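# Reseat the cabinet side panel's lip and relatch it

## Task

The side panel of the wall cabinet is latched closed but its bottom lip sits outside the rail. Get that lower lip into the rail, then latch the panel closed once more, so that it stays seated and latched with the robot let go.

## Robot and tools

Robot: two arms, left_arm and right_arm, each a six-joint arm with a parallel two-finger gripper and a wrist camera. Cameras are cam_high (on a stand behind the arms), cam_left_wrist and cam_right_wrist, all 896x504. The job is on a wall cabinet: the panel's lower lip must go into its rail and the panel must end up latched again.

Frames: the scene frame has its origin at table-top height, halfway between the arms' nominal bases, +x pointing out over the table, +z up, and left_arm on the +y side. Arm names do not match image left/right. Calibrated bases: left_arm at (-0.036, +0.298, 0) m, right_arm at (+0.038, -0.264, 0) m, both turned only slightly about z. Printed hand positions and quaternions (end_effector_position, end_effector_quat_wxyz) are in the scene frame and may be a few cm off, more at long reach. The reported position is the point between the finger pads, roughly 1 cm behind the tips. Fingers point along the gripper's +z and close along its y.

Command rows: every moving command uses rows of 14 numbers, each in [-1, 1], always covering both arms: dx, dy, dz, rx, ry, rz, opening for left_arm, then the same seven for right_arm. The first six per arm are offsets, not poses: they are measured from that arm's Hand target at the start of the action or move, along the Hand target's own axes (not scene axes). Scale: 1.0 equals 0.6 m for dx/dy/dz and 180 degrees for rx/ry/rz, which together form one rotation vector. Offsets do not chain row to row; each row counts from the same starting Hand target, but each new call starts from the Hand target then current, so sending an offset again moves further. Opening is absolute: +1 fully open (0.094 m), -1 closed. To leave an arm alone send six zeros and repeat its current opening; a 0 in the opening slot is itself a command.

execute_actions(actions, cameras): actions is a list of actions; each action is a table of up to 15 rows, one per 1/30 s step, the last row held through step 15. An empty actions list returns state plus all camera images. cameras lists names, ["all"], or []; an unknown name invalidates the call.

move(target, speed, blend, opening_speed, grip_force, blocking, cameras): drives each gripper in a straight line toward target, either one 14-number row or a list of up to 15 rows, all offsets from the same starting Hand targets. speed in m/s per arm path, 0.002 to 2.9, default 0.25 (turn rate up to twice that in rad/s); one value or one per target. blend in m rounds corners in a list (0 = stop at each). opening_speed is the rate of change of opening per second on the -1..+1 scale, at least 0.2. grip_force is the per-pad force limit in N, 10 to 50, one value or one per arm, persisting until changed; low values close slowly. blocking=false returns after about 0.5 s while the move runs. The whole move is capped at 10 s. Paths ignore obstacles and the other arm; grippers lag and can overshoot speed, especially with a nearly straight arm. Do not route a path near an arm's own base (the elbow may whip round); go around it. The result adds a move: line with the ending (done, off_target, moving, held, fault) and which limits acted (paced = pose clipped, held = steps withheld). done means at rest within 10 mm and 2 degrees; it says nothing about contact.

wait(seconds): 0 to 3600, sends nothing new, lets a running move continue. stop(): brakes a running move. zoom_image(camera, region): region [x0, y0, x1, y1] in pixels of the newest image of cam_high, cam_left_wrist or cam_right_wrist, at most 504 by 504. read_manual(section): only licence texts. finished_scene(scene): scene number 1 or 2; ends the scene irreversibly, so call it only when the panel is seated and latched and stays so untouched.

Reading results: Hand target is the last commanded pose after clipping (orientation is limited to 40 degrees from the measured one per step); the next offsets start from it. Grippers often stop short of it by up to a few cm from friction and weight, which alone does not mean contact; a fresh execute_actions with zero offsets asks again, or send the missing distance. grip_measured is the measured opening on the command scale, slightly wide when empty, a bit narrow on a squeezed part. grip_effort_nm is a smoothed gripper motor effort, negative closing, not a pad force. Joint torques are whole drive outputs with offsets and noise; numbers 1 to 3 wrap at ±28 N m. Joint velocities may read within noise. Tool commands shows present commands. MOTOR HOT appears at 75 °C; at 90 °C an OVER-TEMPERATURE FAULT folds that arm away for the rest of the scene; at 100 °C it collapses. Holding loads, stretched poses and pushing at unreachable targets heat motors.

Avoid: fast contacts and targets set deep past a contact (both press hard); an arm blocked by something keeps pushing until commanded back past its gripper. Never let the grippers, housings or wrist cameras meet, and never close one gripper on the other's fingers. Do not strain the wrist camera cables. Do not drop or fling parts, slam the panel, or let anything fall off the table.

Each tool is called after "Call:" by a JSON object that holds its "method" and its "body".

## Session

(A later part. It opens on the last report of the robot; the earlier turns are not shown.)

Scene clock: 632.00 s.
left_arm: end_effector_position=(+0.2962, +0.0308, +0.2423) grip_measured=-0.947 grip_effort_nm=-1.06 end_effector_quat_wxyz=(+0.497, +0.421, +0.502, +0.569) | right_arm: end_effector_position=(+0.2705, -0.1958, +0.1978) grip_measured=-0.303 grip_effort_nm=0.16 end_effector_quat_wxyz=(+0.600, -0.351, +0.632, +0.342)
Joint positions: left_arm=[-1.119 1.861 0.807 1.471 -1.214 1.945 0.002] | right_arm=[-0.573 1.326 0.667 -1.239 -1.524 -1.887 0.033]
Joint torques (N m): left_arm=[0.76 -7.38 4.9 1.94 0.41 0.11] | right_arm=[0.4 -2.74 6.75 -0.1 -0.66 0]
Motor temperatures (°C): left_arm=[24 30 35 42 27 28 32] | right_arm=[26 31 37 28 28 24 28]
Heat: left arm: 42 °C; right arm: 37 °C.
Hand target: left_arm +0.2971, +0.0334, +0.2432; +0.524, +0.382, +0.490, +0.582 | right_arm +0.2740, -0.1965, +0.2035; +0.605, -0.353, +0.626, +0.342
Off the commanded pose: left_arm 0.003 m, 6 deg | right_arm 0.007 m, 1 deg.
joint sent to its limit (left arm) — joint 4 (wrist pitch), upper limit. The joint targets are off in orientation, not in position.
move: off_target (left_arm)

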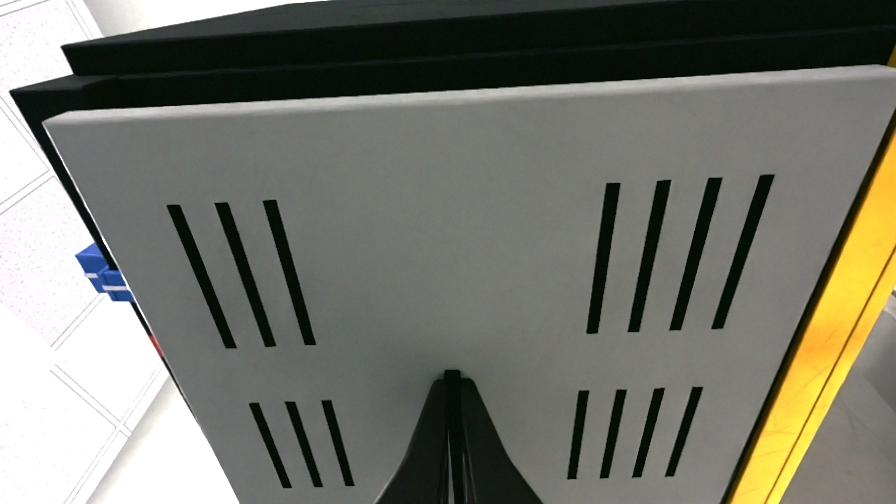

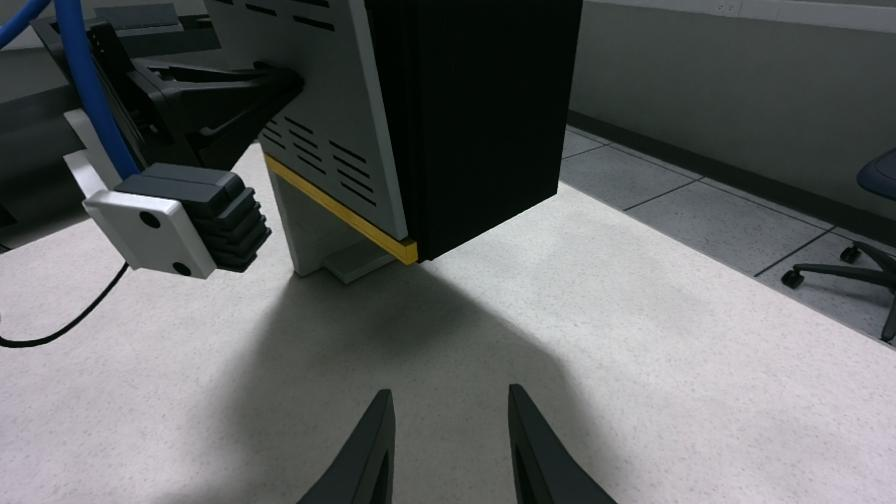

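Call:
{"method": "move", "body": {"target": [0,-0.011,0.026,0.072,0,0.01,-1,0,0,0,0,0,0,-0.3], "speed": 0.04, "cameras": ["cam_left_wrist","cam_right_wrist"]}}

Call:
{"method": "zoom_image", "body": {"camera": "cam_right_wrist", "region": [280, 0, 480, 290]}}

Scene clock: 647.20 s.
left_arm: end_effector_position=(+0.3089, +0.0349, +0.2427) grip_measured=-0.947 grip_effort_nm=-1.06 end_effector_quat_wxyz=(+0.481, +0.434, +0.547, +0.530) | right_arm: end_effector_position=(+0.2705, -0.1958, +0.1978) grip_measured=-0.303 grip_effort_nm=0.16 end_effector_quat_wxyz=(+0.600, -0.351, +0.632, +0.342)
Joint positions: left_arm=[-1.086 1.724 0.866 0.928 -1.215 1.569 0.002] | right_arm=[-0.573 1.326 0.667 -1.239 -1.524 -1.887 0.033]
Joint torques (N m): left_arm=[1.02 -9.37 7.9 0.63 0.12 -0.12] | right_arm=[0.51 -2.8 6.79 -0.15 -0.69 0.01]
Heat: left arm: 41 °C; right arm: 37 °C.
Hand target: left_arm +0.3136, +0.0358, +0.2405; +0.468, +0.446, +0.547, +0.531 | right_arm +0.2740, -0.1965, +0.2035; +0.605, -0.353, +0.626, +0.342
Off the commanded pose: left_arm 0.005 m, 2 deg | right_arm 0.007 m, 1 deg.
move: done

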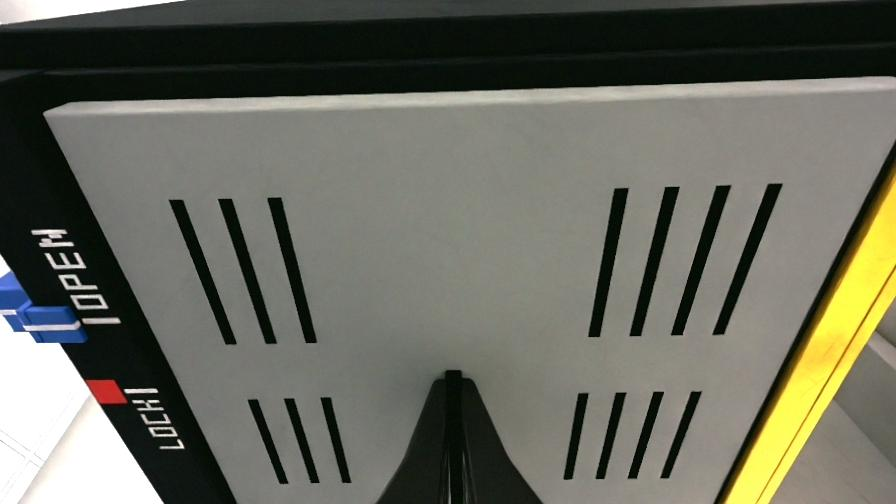

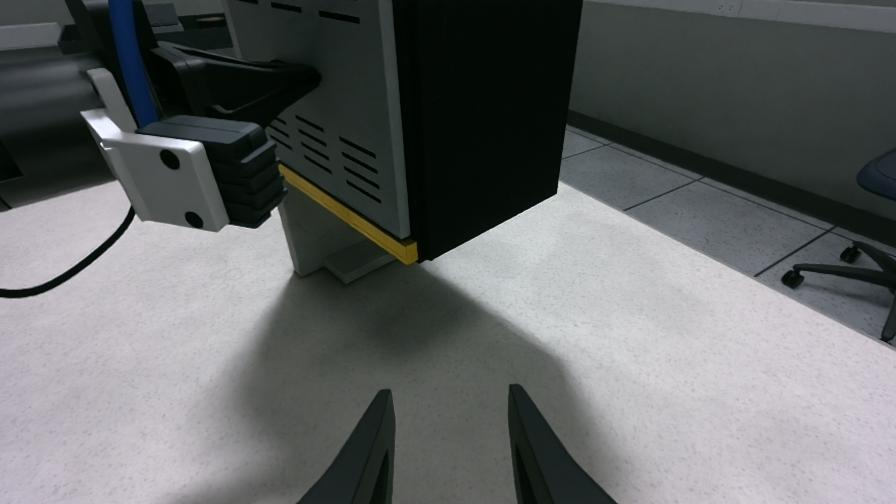

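Scaled by 1.738 from the camera's image (finer frame: 1280x720).

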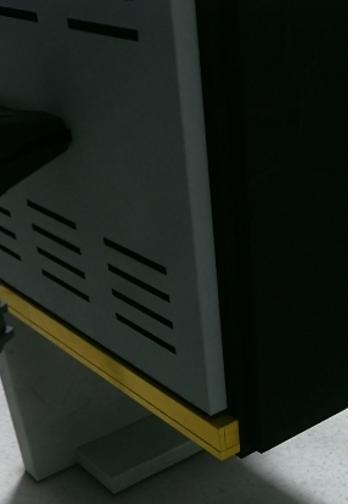

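Call:
{"method": "move", "body": {"target": [[0,0,0.01,0,0,0,-1,-0.334,0.032,0.01,0.13,0.1,0.05,-0.3],[0,0,0.015,0,0,0,-1,-0.346,0.165,0.271,0.261,0.199,0.1,-0.3]], "speed": 0.15, "cameras": ["cam_left_wrist","cam_right_wrist"]}}

Scene clock: 672.83 s.
left_arm: end_effector_position=(+0.3093, +0.0350, +0.2426) grip_measured=-0.947 grip_effort_nm=-1.06 end_effector_quat_wxyz=(+0.480, +0.434, +0.549, +0.530) | right_arm: end_effector_position=(+0.2758, +0.0026, +0.4020) grip_measured=-0.303 grip_effort_nm=0.17 end_effector_quat_wxyz=(+0.430, -0.088, +0.897, +0.057)
Joint positions: left_arm=[-1.085 1.724 0.871 0.916 -1.219 1.562 0.002] | right_arm=[1.148 1.673 2.285 -1.541 0.677 0.733 0.033]
Joint torques (N m): left_arm=[2.91 -8.68 8.76 0.59 0.36 -0.15] | right_arm=[0.25 -5.61 6.32 1.28 0.64 0.07]
Motor temperatures (°C): left_arm=[24 31 36 36 27 28 32] | right_arm=[26 30 36 29 28 24 27]
Heat: left arm: 36 °C; right arm: 36 °C.
Hand target: left_arm +0.3225, +0.0373, +0.2404; +0.468, +0.446, +0.547, +0.532 | right_arm +0.2767, -0.0001, +0.4056; +0.420, -0.075, +0.904, +0.035
Off the commanded pose: left_arm 0.014 m, 2 deg | right_arm 0.005 m, 3 deg.
joint sent to its limit (right arm) — joint 4 (wrist pitch), lower limit. The joint targets are off in orientation, not in position.
move: off_target (left_arm, right_arm)

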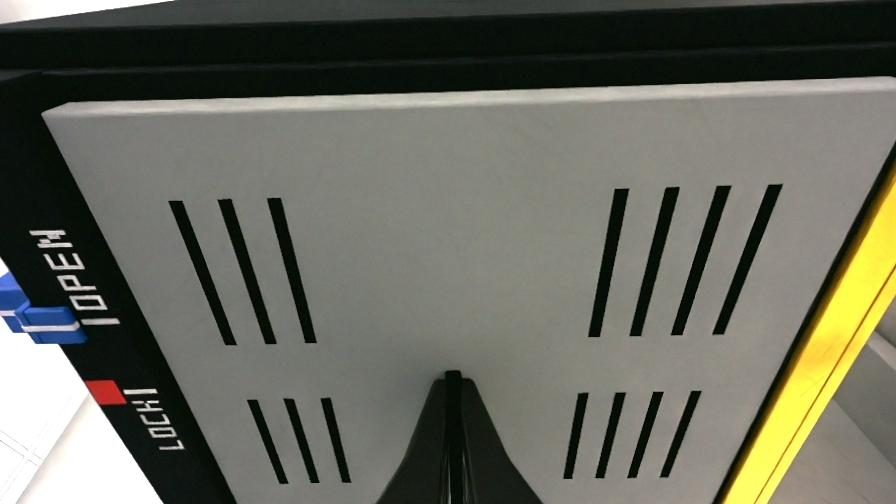

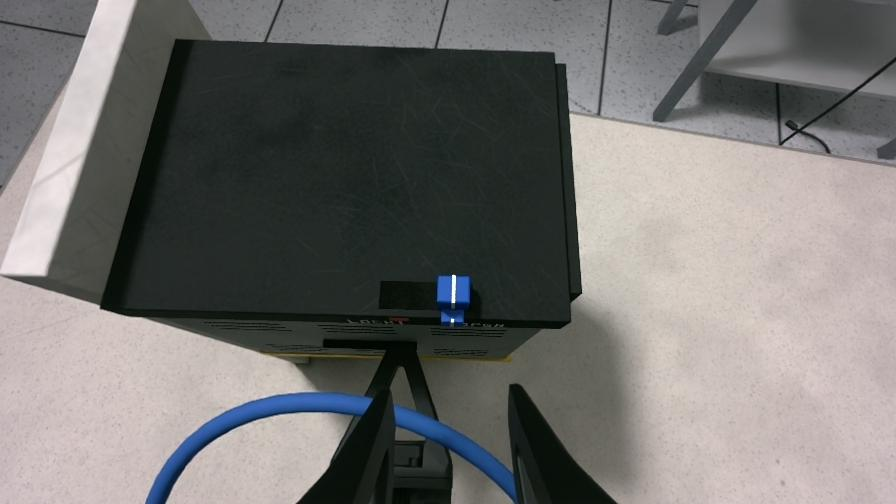

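Call:
{"method": "wait", "body": {"seconds": 0.1, "cameras": ["cam_high"]}}

Call:
{"method": "zoom_image", "body": {"camera": "cam_high", "region": [300, 0, 660, 240]}}

Scene clock: 698.17 s.
left_arm: end_effector_position=(+0.3093, +0.0350, +0.2426) grip_measured=-0.947 grip_effort_nm=-1.06 end_effector_quat_wxyz=(+0.480, +0.434, +0.549, +0.530) | right_arm: end_effector_position=(+0.2758, +0.0026, +0.4020) grip_measured=-0.303 grip_effort_nm=0.16 end_effector_quat_wxyz=(+0.429, -0.088, +0.897, +0.057)
Joint positions: left_arm=[-1.085 1.724 0.871 0.916 -1.219 1.562 0.002] | right_arm=[1.148 1.673 2.285 -1.542 0.677 0.733 0.033]
Joint torques (N m): left_arm=[2.88 -8.7 8.77 0.59 0.38 -0.14] | right_arm=[0.23 -5.5 6.32 1.22 0.7 0.11]
Heat: left arm: 36 °C; right arm: 36 °C.
Hand target: left_arm +0.3225, +0.0373, +0.2404; +0.468, +0.446, +0.547, +0.532 | right_arm +0.2766, -0.0001, +0.4056; +0.420, -0.075, +0.904, +0.035
Tool commands: left_gripper/opening=-1.0 right_gripper/opening=-0.3
Off the commanded pose: left_arm 0.014 m, 2 deg | right_arm 0.005 m, 3 deg.
wait: 0.10 s; at rest from the start

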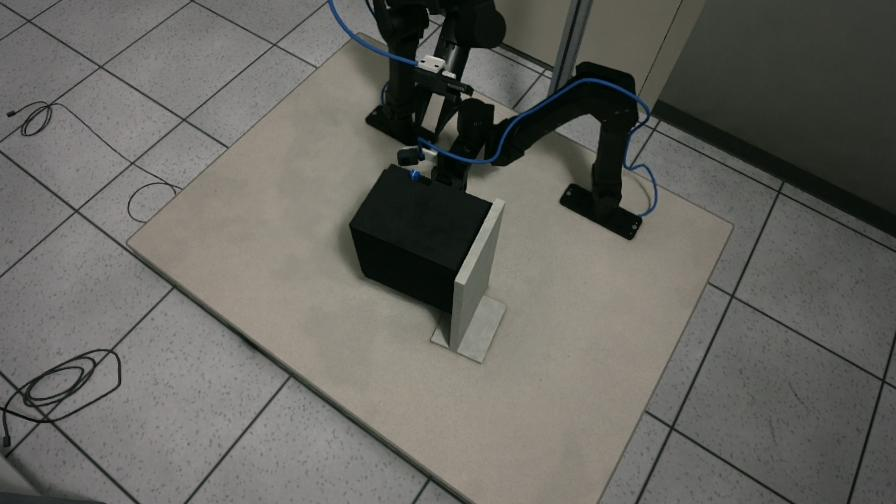

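Scaled by 1.400 from the camera's image (finer frame: 1280x720).

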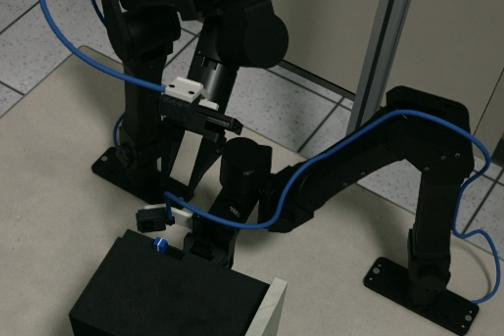

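Call:
{"method": "move", "body": {"target": [[0,0,0,0,0,0,-1,-0.03,-0.003,0.09,0,0,0,-0.3],[0,0,0,0,0,0,-1,0.017,-0.0045,0.116,0,0,0,-0.3]], "speed": 0.07, "cameras": ["cam_left_wrist","cam_right_wrist"]}}

Scene clock: 710.90 s.
left_arm: end_effector_position=(+0.3093, +0.0350, +0.2426) grip_measured=-0.947 grip_effort_nm=-1.06 end_effector_quat_wxyz=(+0.480, +0.434, +0.549, +0.530) | right_arm: end_effector_position=(+0.3266, +0.0086, +0.3490) grip_measured=-0.303 grip_effort_nm=0.16 end_effector_quat_wxyz=(+0.413, -0.079, +0.907, +0.033)
Joint positions: left_arm=[-1.085 1.724 0.871 0.916 -1.219 1.562 0.002] | right_arm=[1 1.656 2.013 -1.277 0.599 0.631 0.033]
Joint torques (N m): left_arm=[2.89 -8.7 8.76 0.61 0.38 -0.14] | right_arm=[0.76 -9.14 3.92 1.49 0.54 0.02]
Heat: left arm: 36 °C; right arm: 36 °C.
Hand target: left_arm +0.3225, +0.0373, +0.2404; +0.468, +0.446, +0.547, +0.532 | right_arm +0.3231, +0.0048, +0.3529; +0.420, -0.075, +0.904, +0.035
Off the commanded pose: left_arm 0.014 m, 2 deg | right_arm 0.006 m, 1 deg.
move: done

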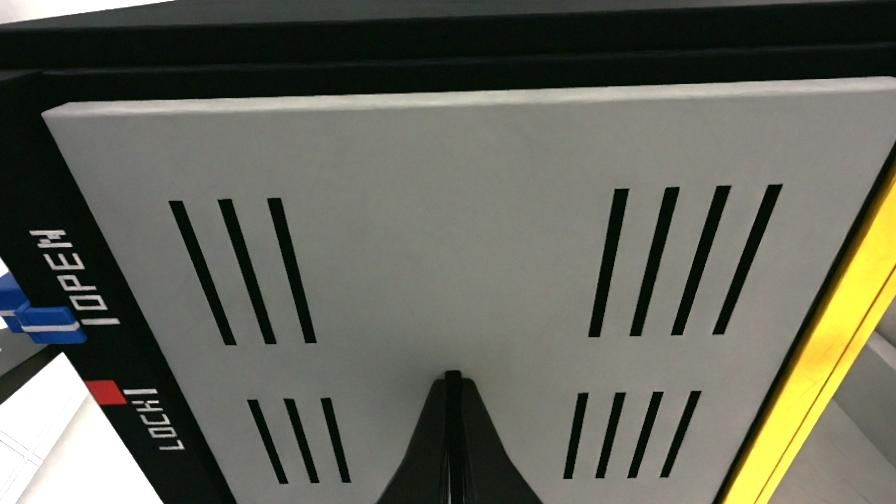

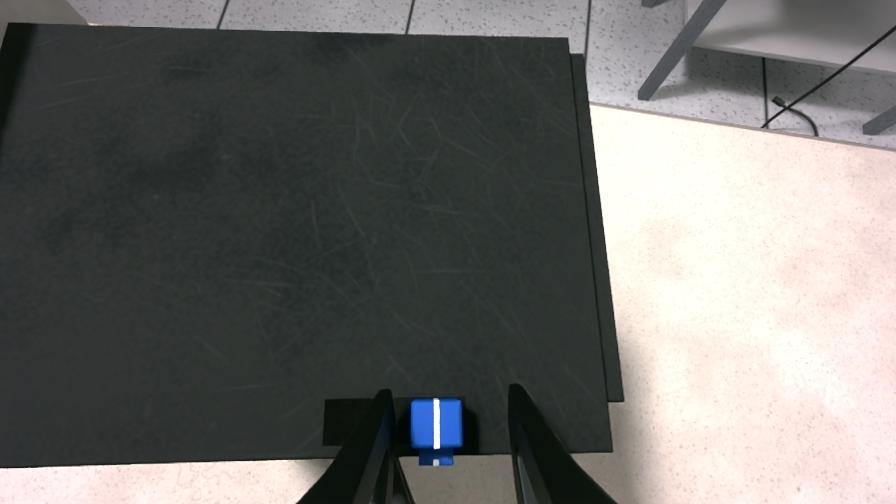

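Call:
{"method": "move", "body": {"target": [[0,0,0,0,0,0,-1,0,0.007,0,0,0,0,-0.3],[0,0,0,0,0,0,-1,0,0.007,0,0,0,0,-0.9],[0,0,0,0,0,0,-1,0,0.075,0,0,0,0,-0.9]], "speed": 0.05, "opening_speed": 1, "cameras": ["cam_left_wrist","cam_right_wrist"]}}

Scene clock: 720.87 s.
left_arm: end_effector_position=(+0.3093, +0.0350, +0.2426) grip_measured=-0.947 grip_effort_nm=-1.06 end_effector_quat_wxyz=(+0.480, +0.434, +0.549, +0.530) | right_arm: end_effector_position=(+0.3184, +0.0364, +0.3486) grip_measured=-0.721 grip_effort_nm=-1.02 end_effector_quat_wxyz=(+0.413, -0.072, +0.908, +0.023)
Joint positions: left_arm=[-1.085 1.724 0.871 0.916 -1.219 1.562 0.002] | right_arm=[1.077 1.782 2.175 -1.379 0.661 0.725 0.013]
Joint torques (N m): left_arm=[2.91 -8.72 8.73 0.6 0.38 -0.14] | right_arm=[1.8 -6.42 7.99 1.45 0.49 0.01]
Heat: left arm: 36 °C; right arm: 35 °C.
Hand target: left_arm +0.3225, +0.0373, +0.2404; +0.468, +0.446, +0.547, +0.532 | right_arm +0.3156, +0.0492, +0.3527; +0.420, -0.076, +0.904, +0.034
Off the commanded pose: left_arm 0.014 m, 2 deg | right_arm 0.014 m, 2 deg.
move: off_target (right_arm)

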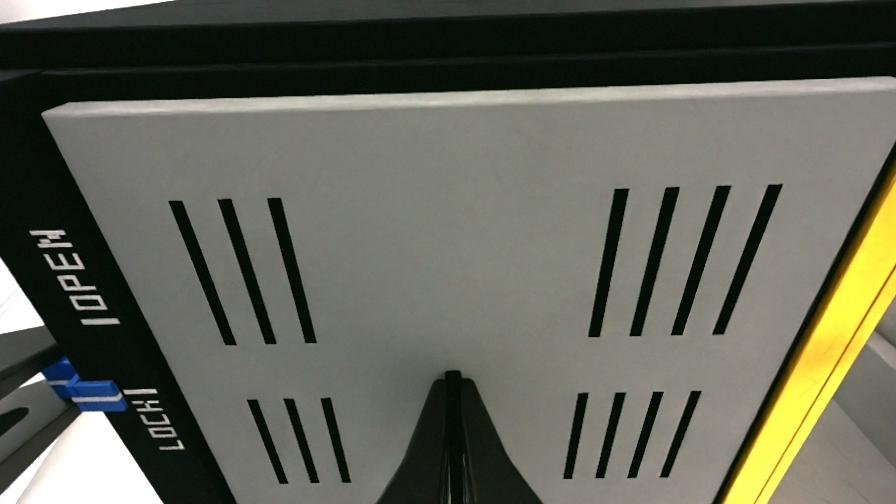

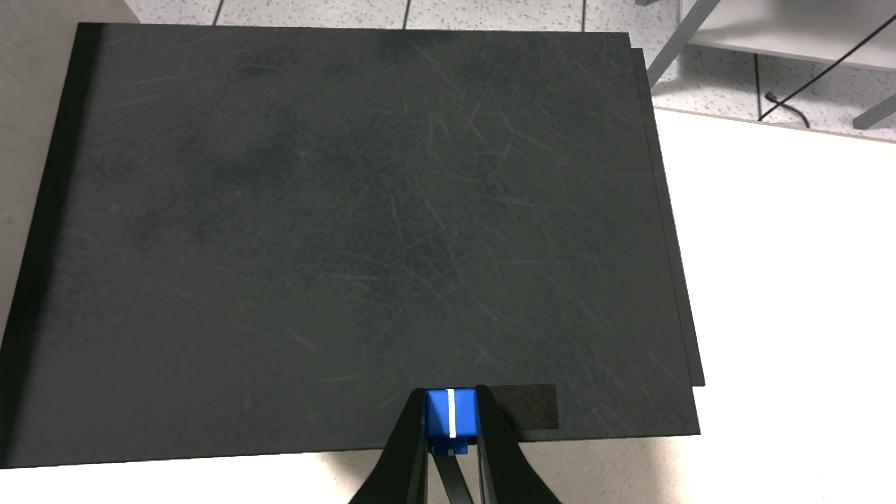

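Call:
{"method": "move", "body": {"target": [[0,0,-0.022,0,0,0,-1,0,-0.018,0,0,0,0,-0.9],[0,0,-0.022,0,0,0,-0.4,0,-0.018,0,0,0,0,-0.4],[0,0,-0.1,0,0,0,-0.4,-0.04,-0.018,-0.13,0,0,0,-0.4]], "speed": 0.08, "cameras": ["cam_left_wrist","cam_right_wrist"]}}

Call:
{"method": "zoom_image", "body": {"camera": "cam_left_wrist", "region": [0, 0, 500, 500]}}

Scene clock: 730.37 s.
left_arm: end_effector_position=(+0.2673, +0.0226, +0.2373) grip_measured=-0.402 grip_effort_nm=0.05 end_effector_quat_wxyz=(+0.465, +0.452, +0.543, +0.534) | right_arm: end_effector_position=(+0.2769, +0.0418, +0.4075) grip_measured=-0.403 grip_effort_nm=0.16 end_effector_quat_wxyz=(+0.445, -0.097, +0.887, +0.070)
Joint positions: left_arm=[-1.214 1.69 0.839 0.864 -1.341 1.561 0.028] | right_arm=[1.201 1.803 2.442 -1.541 0.713 0.739 0.028]
Joint torques (N m): left_arm=[-0.43 -10.86 5.37 1.11 -0.1 -0.11] | right_arm=[0.31 -9.44 6.3 1.29 0.66 -0.03]
Heat: left arm: 36 °C; right arm: 35 °C.
Hand target: left_arm +0.2632, +0.0275, +0.2403; +0.468, +0.446, +0.547, +0.531 | right_arm +0.2740, +0.0312, +0.4216; +0.420, -0.075, +0.904, +0.035
Off the commanded pose: left_arm 0.007 m, 1 deg | right_arm 0.018 m, 6 deg.
joint sent to its limit (right arm) — joint 4 (wrist pitch), lower limit. The joint targets are off in orientation, not in position.
move: off_target (right_arm)

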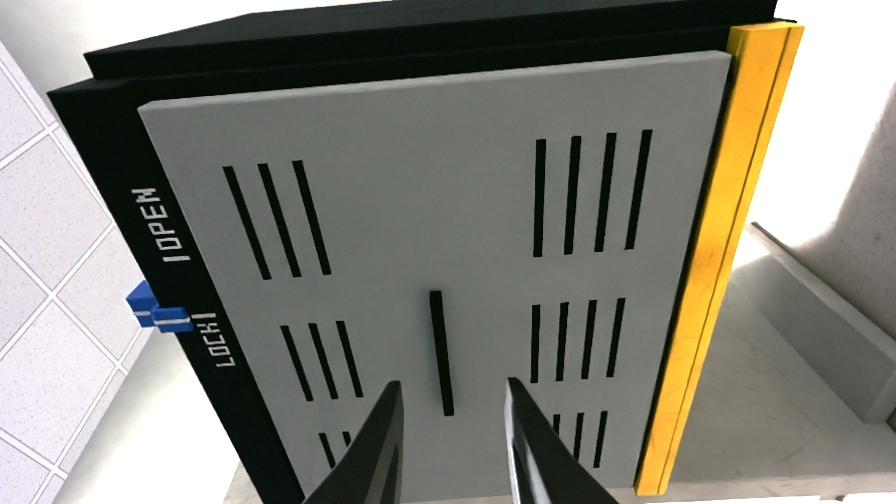

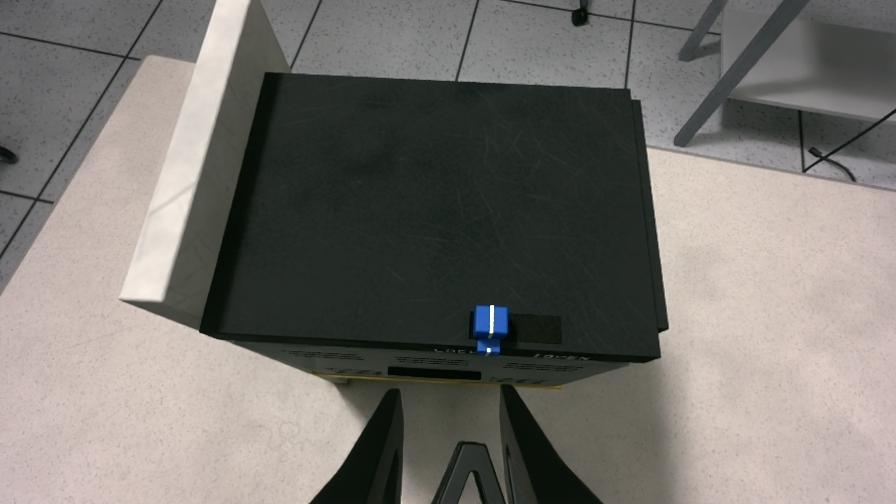

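Scaled by 1.008 from the camera's image (finer frame: 1280x720).

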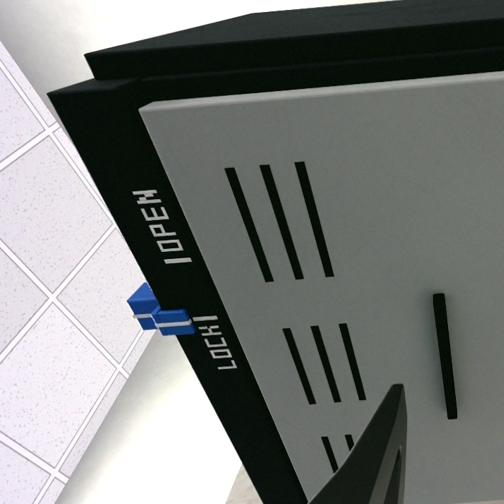

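Call:
{"method": "finished_scene", "body": {"scene": 1}}

The scene is finished: the task was done.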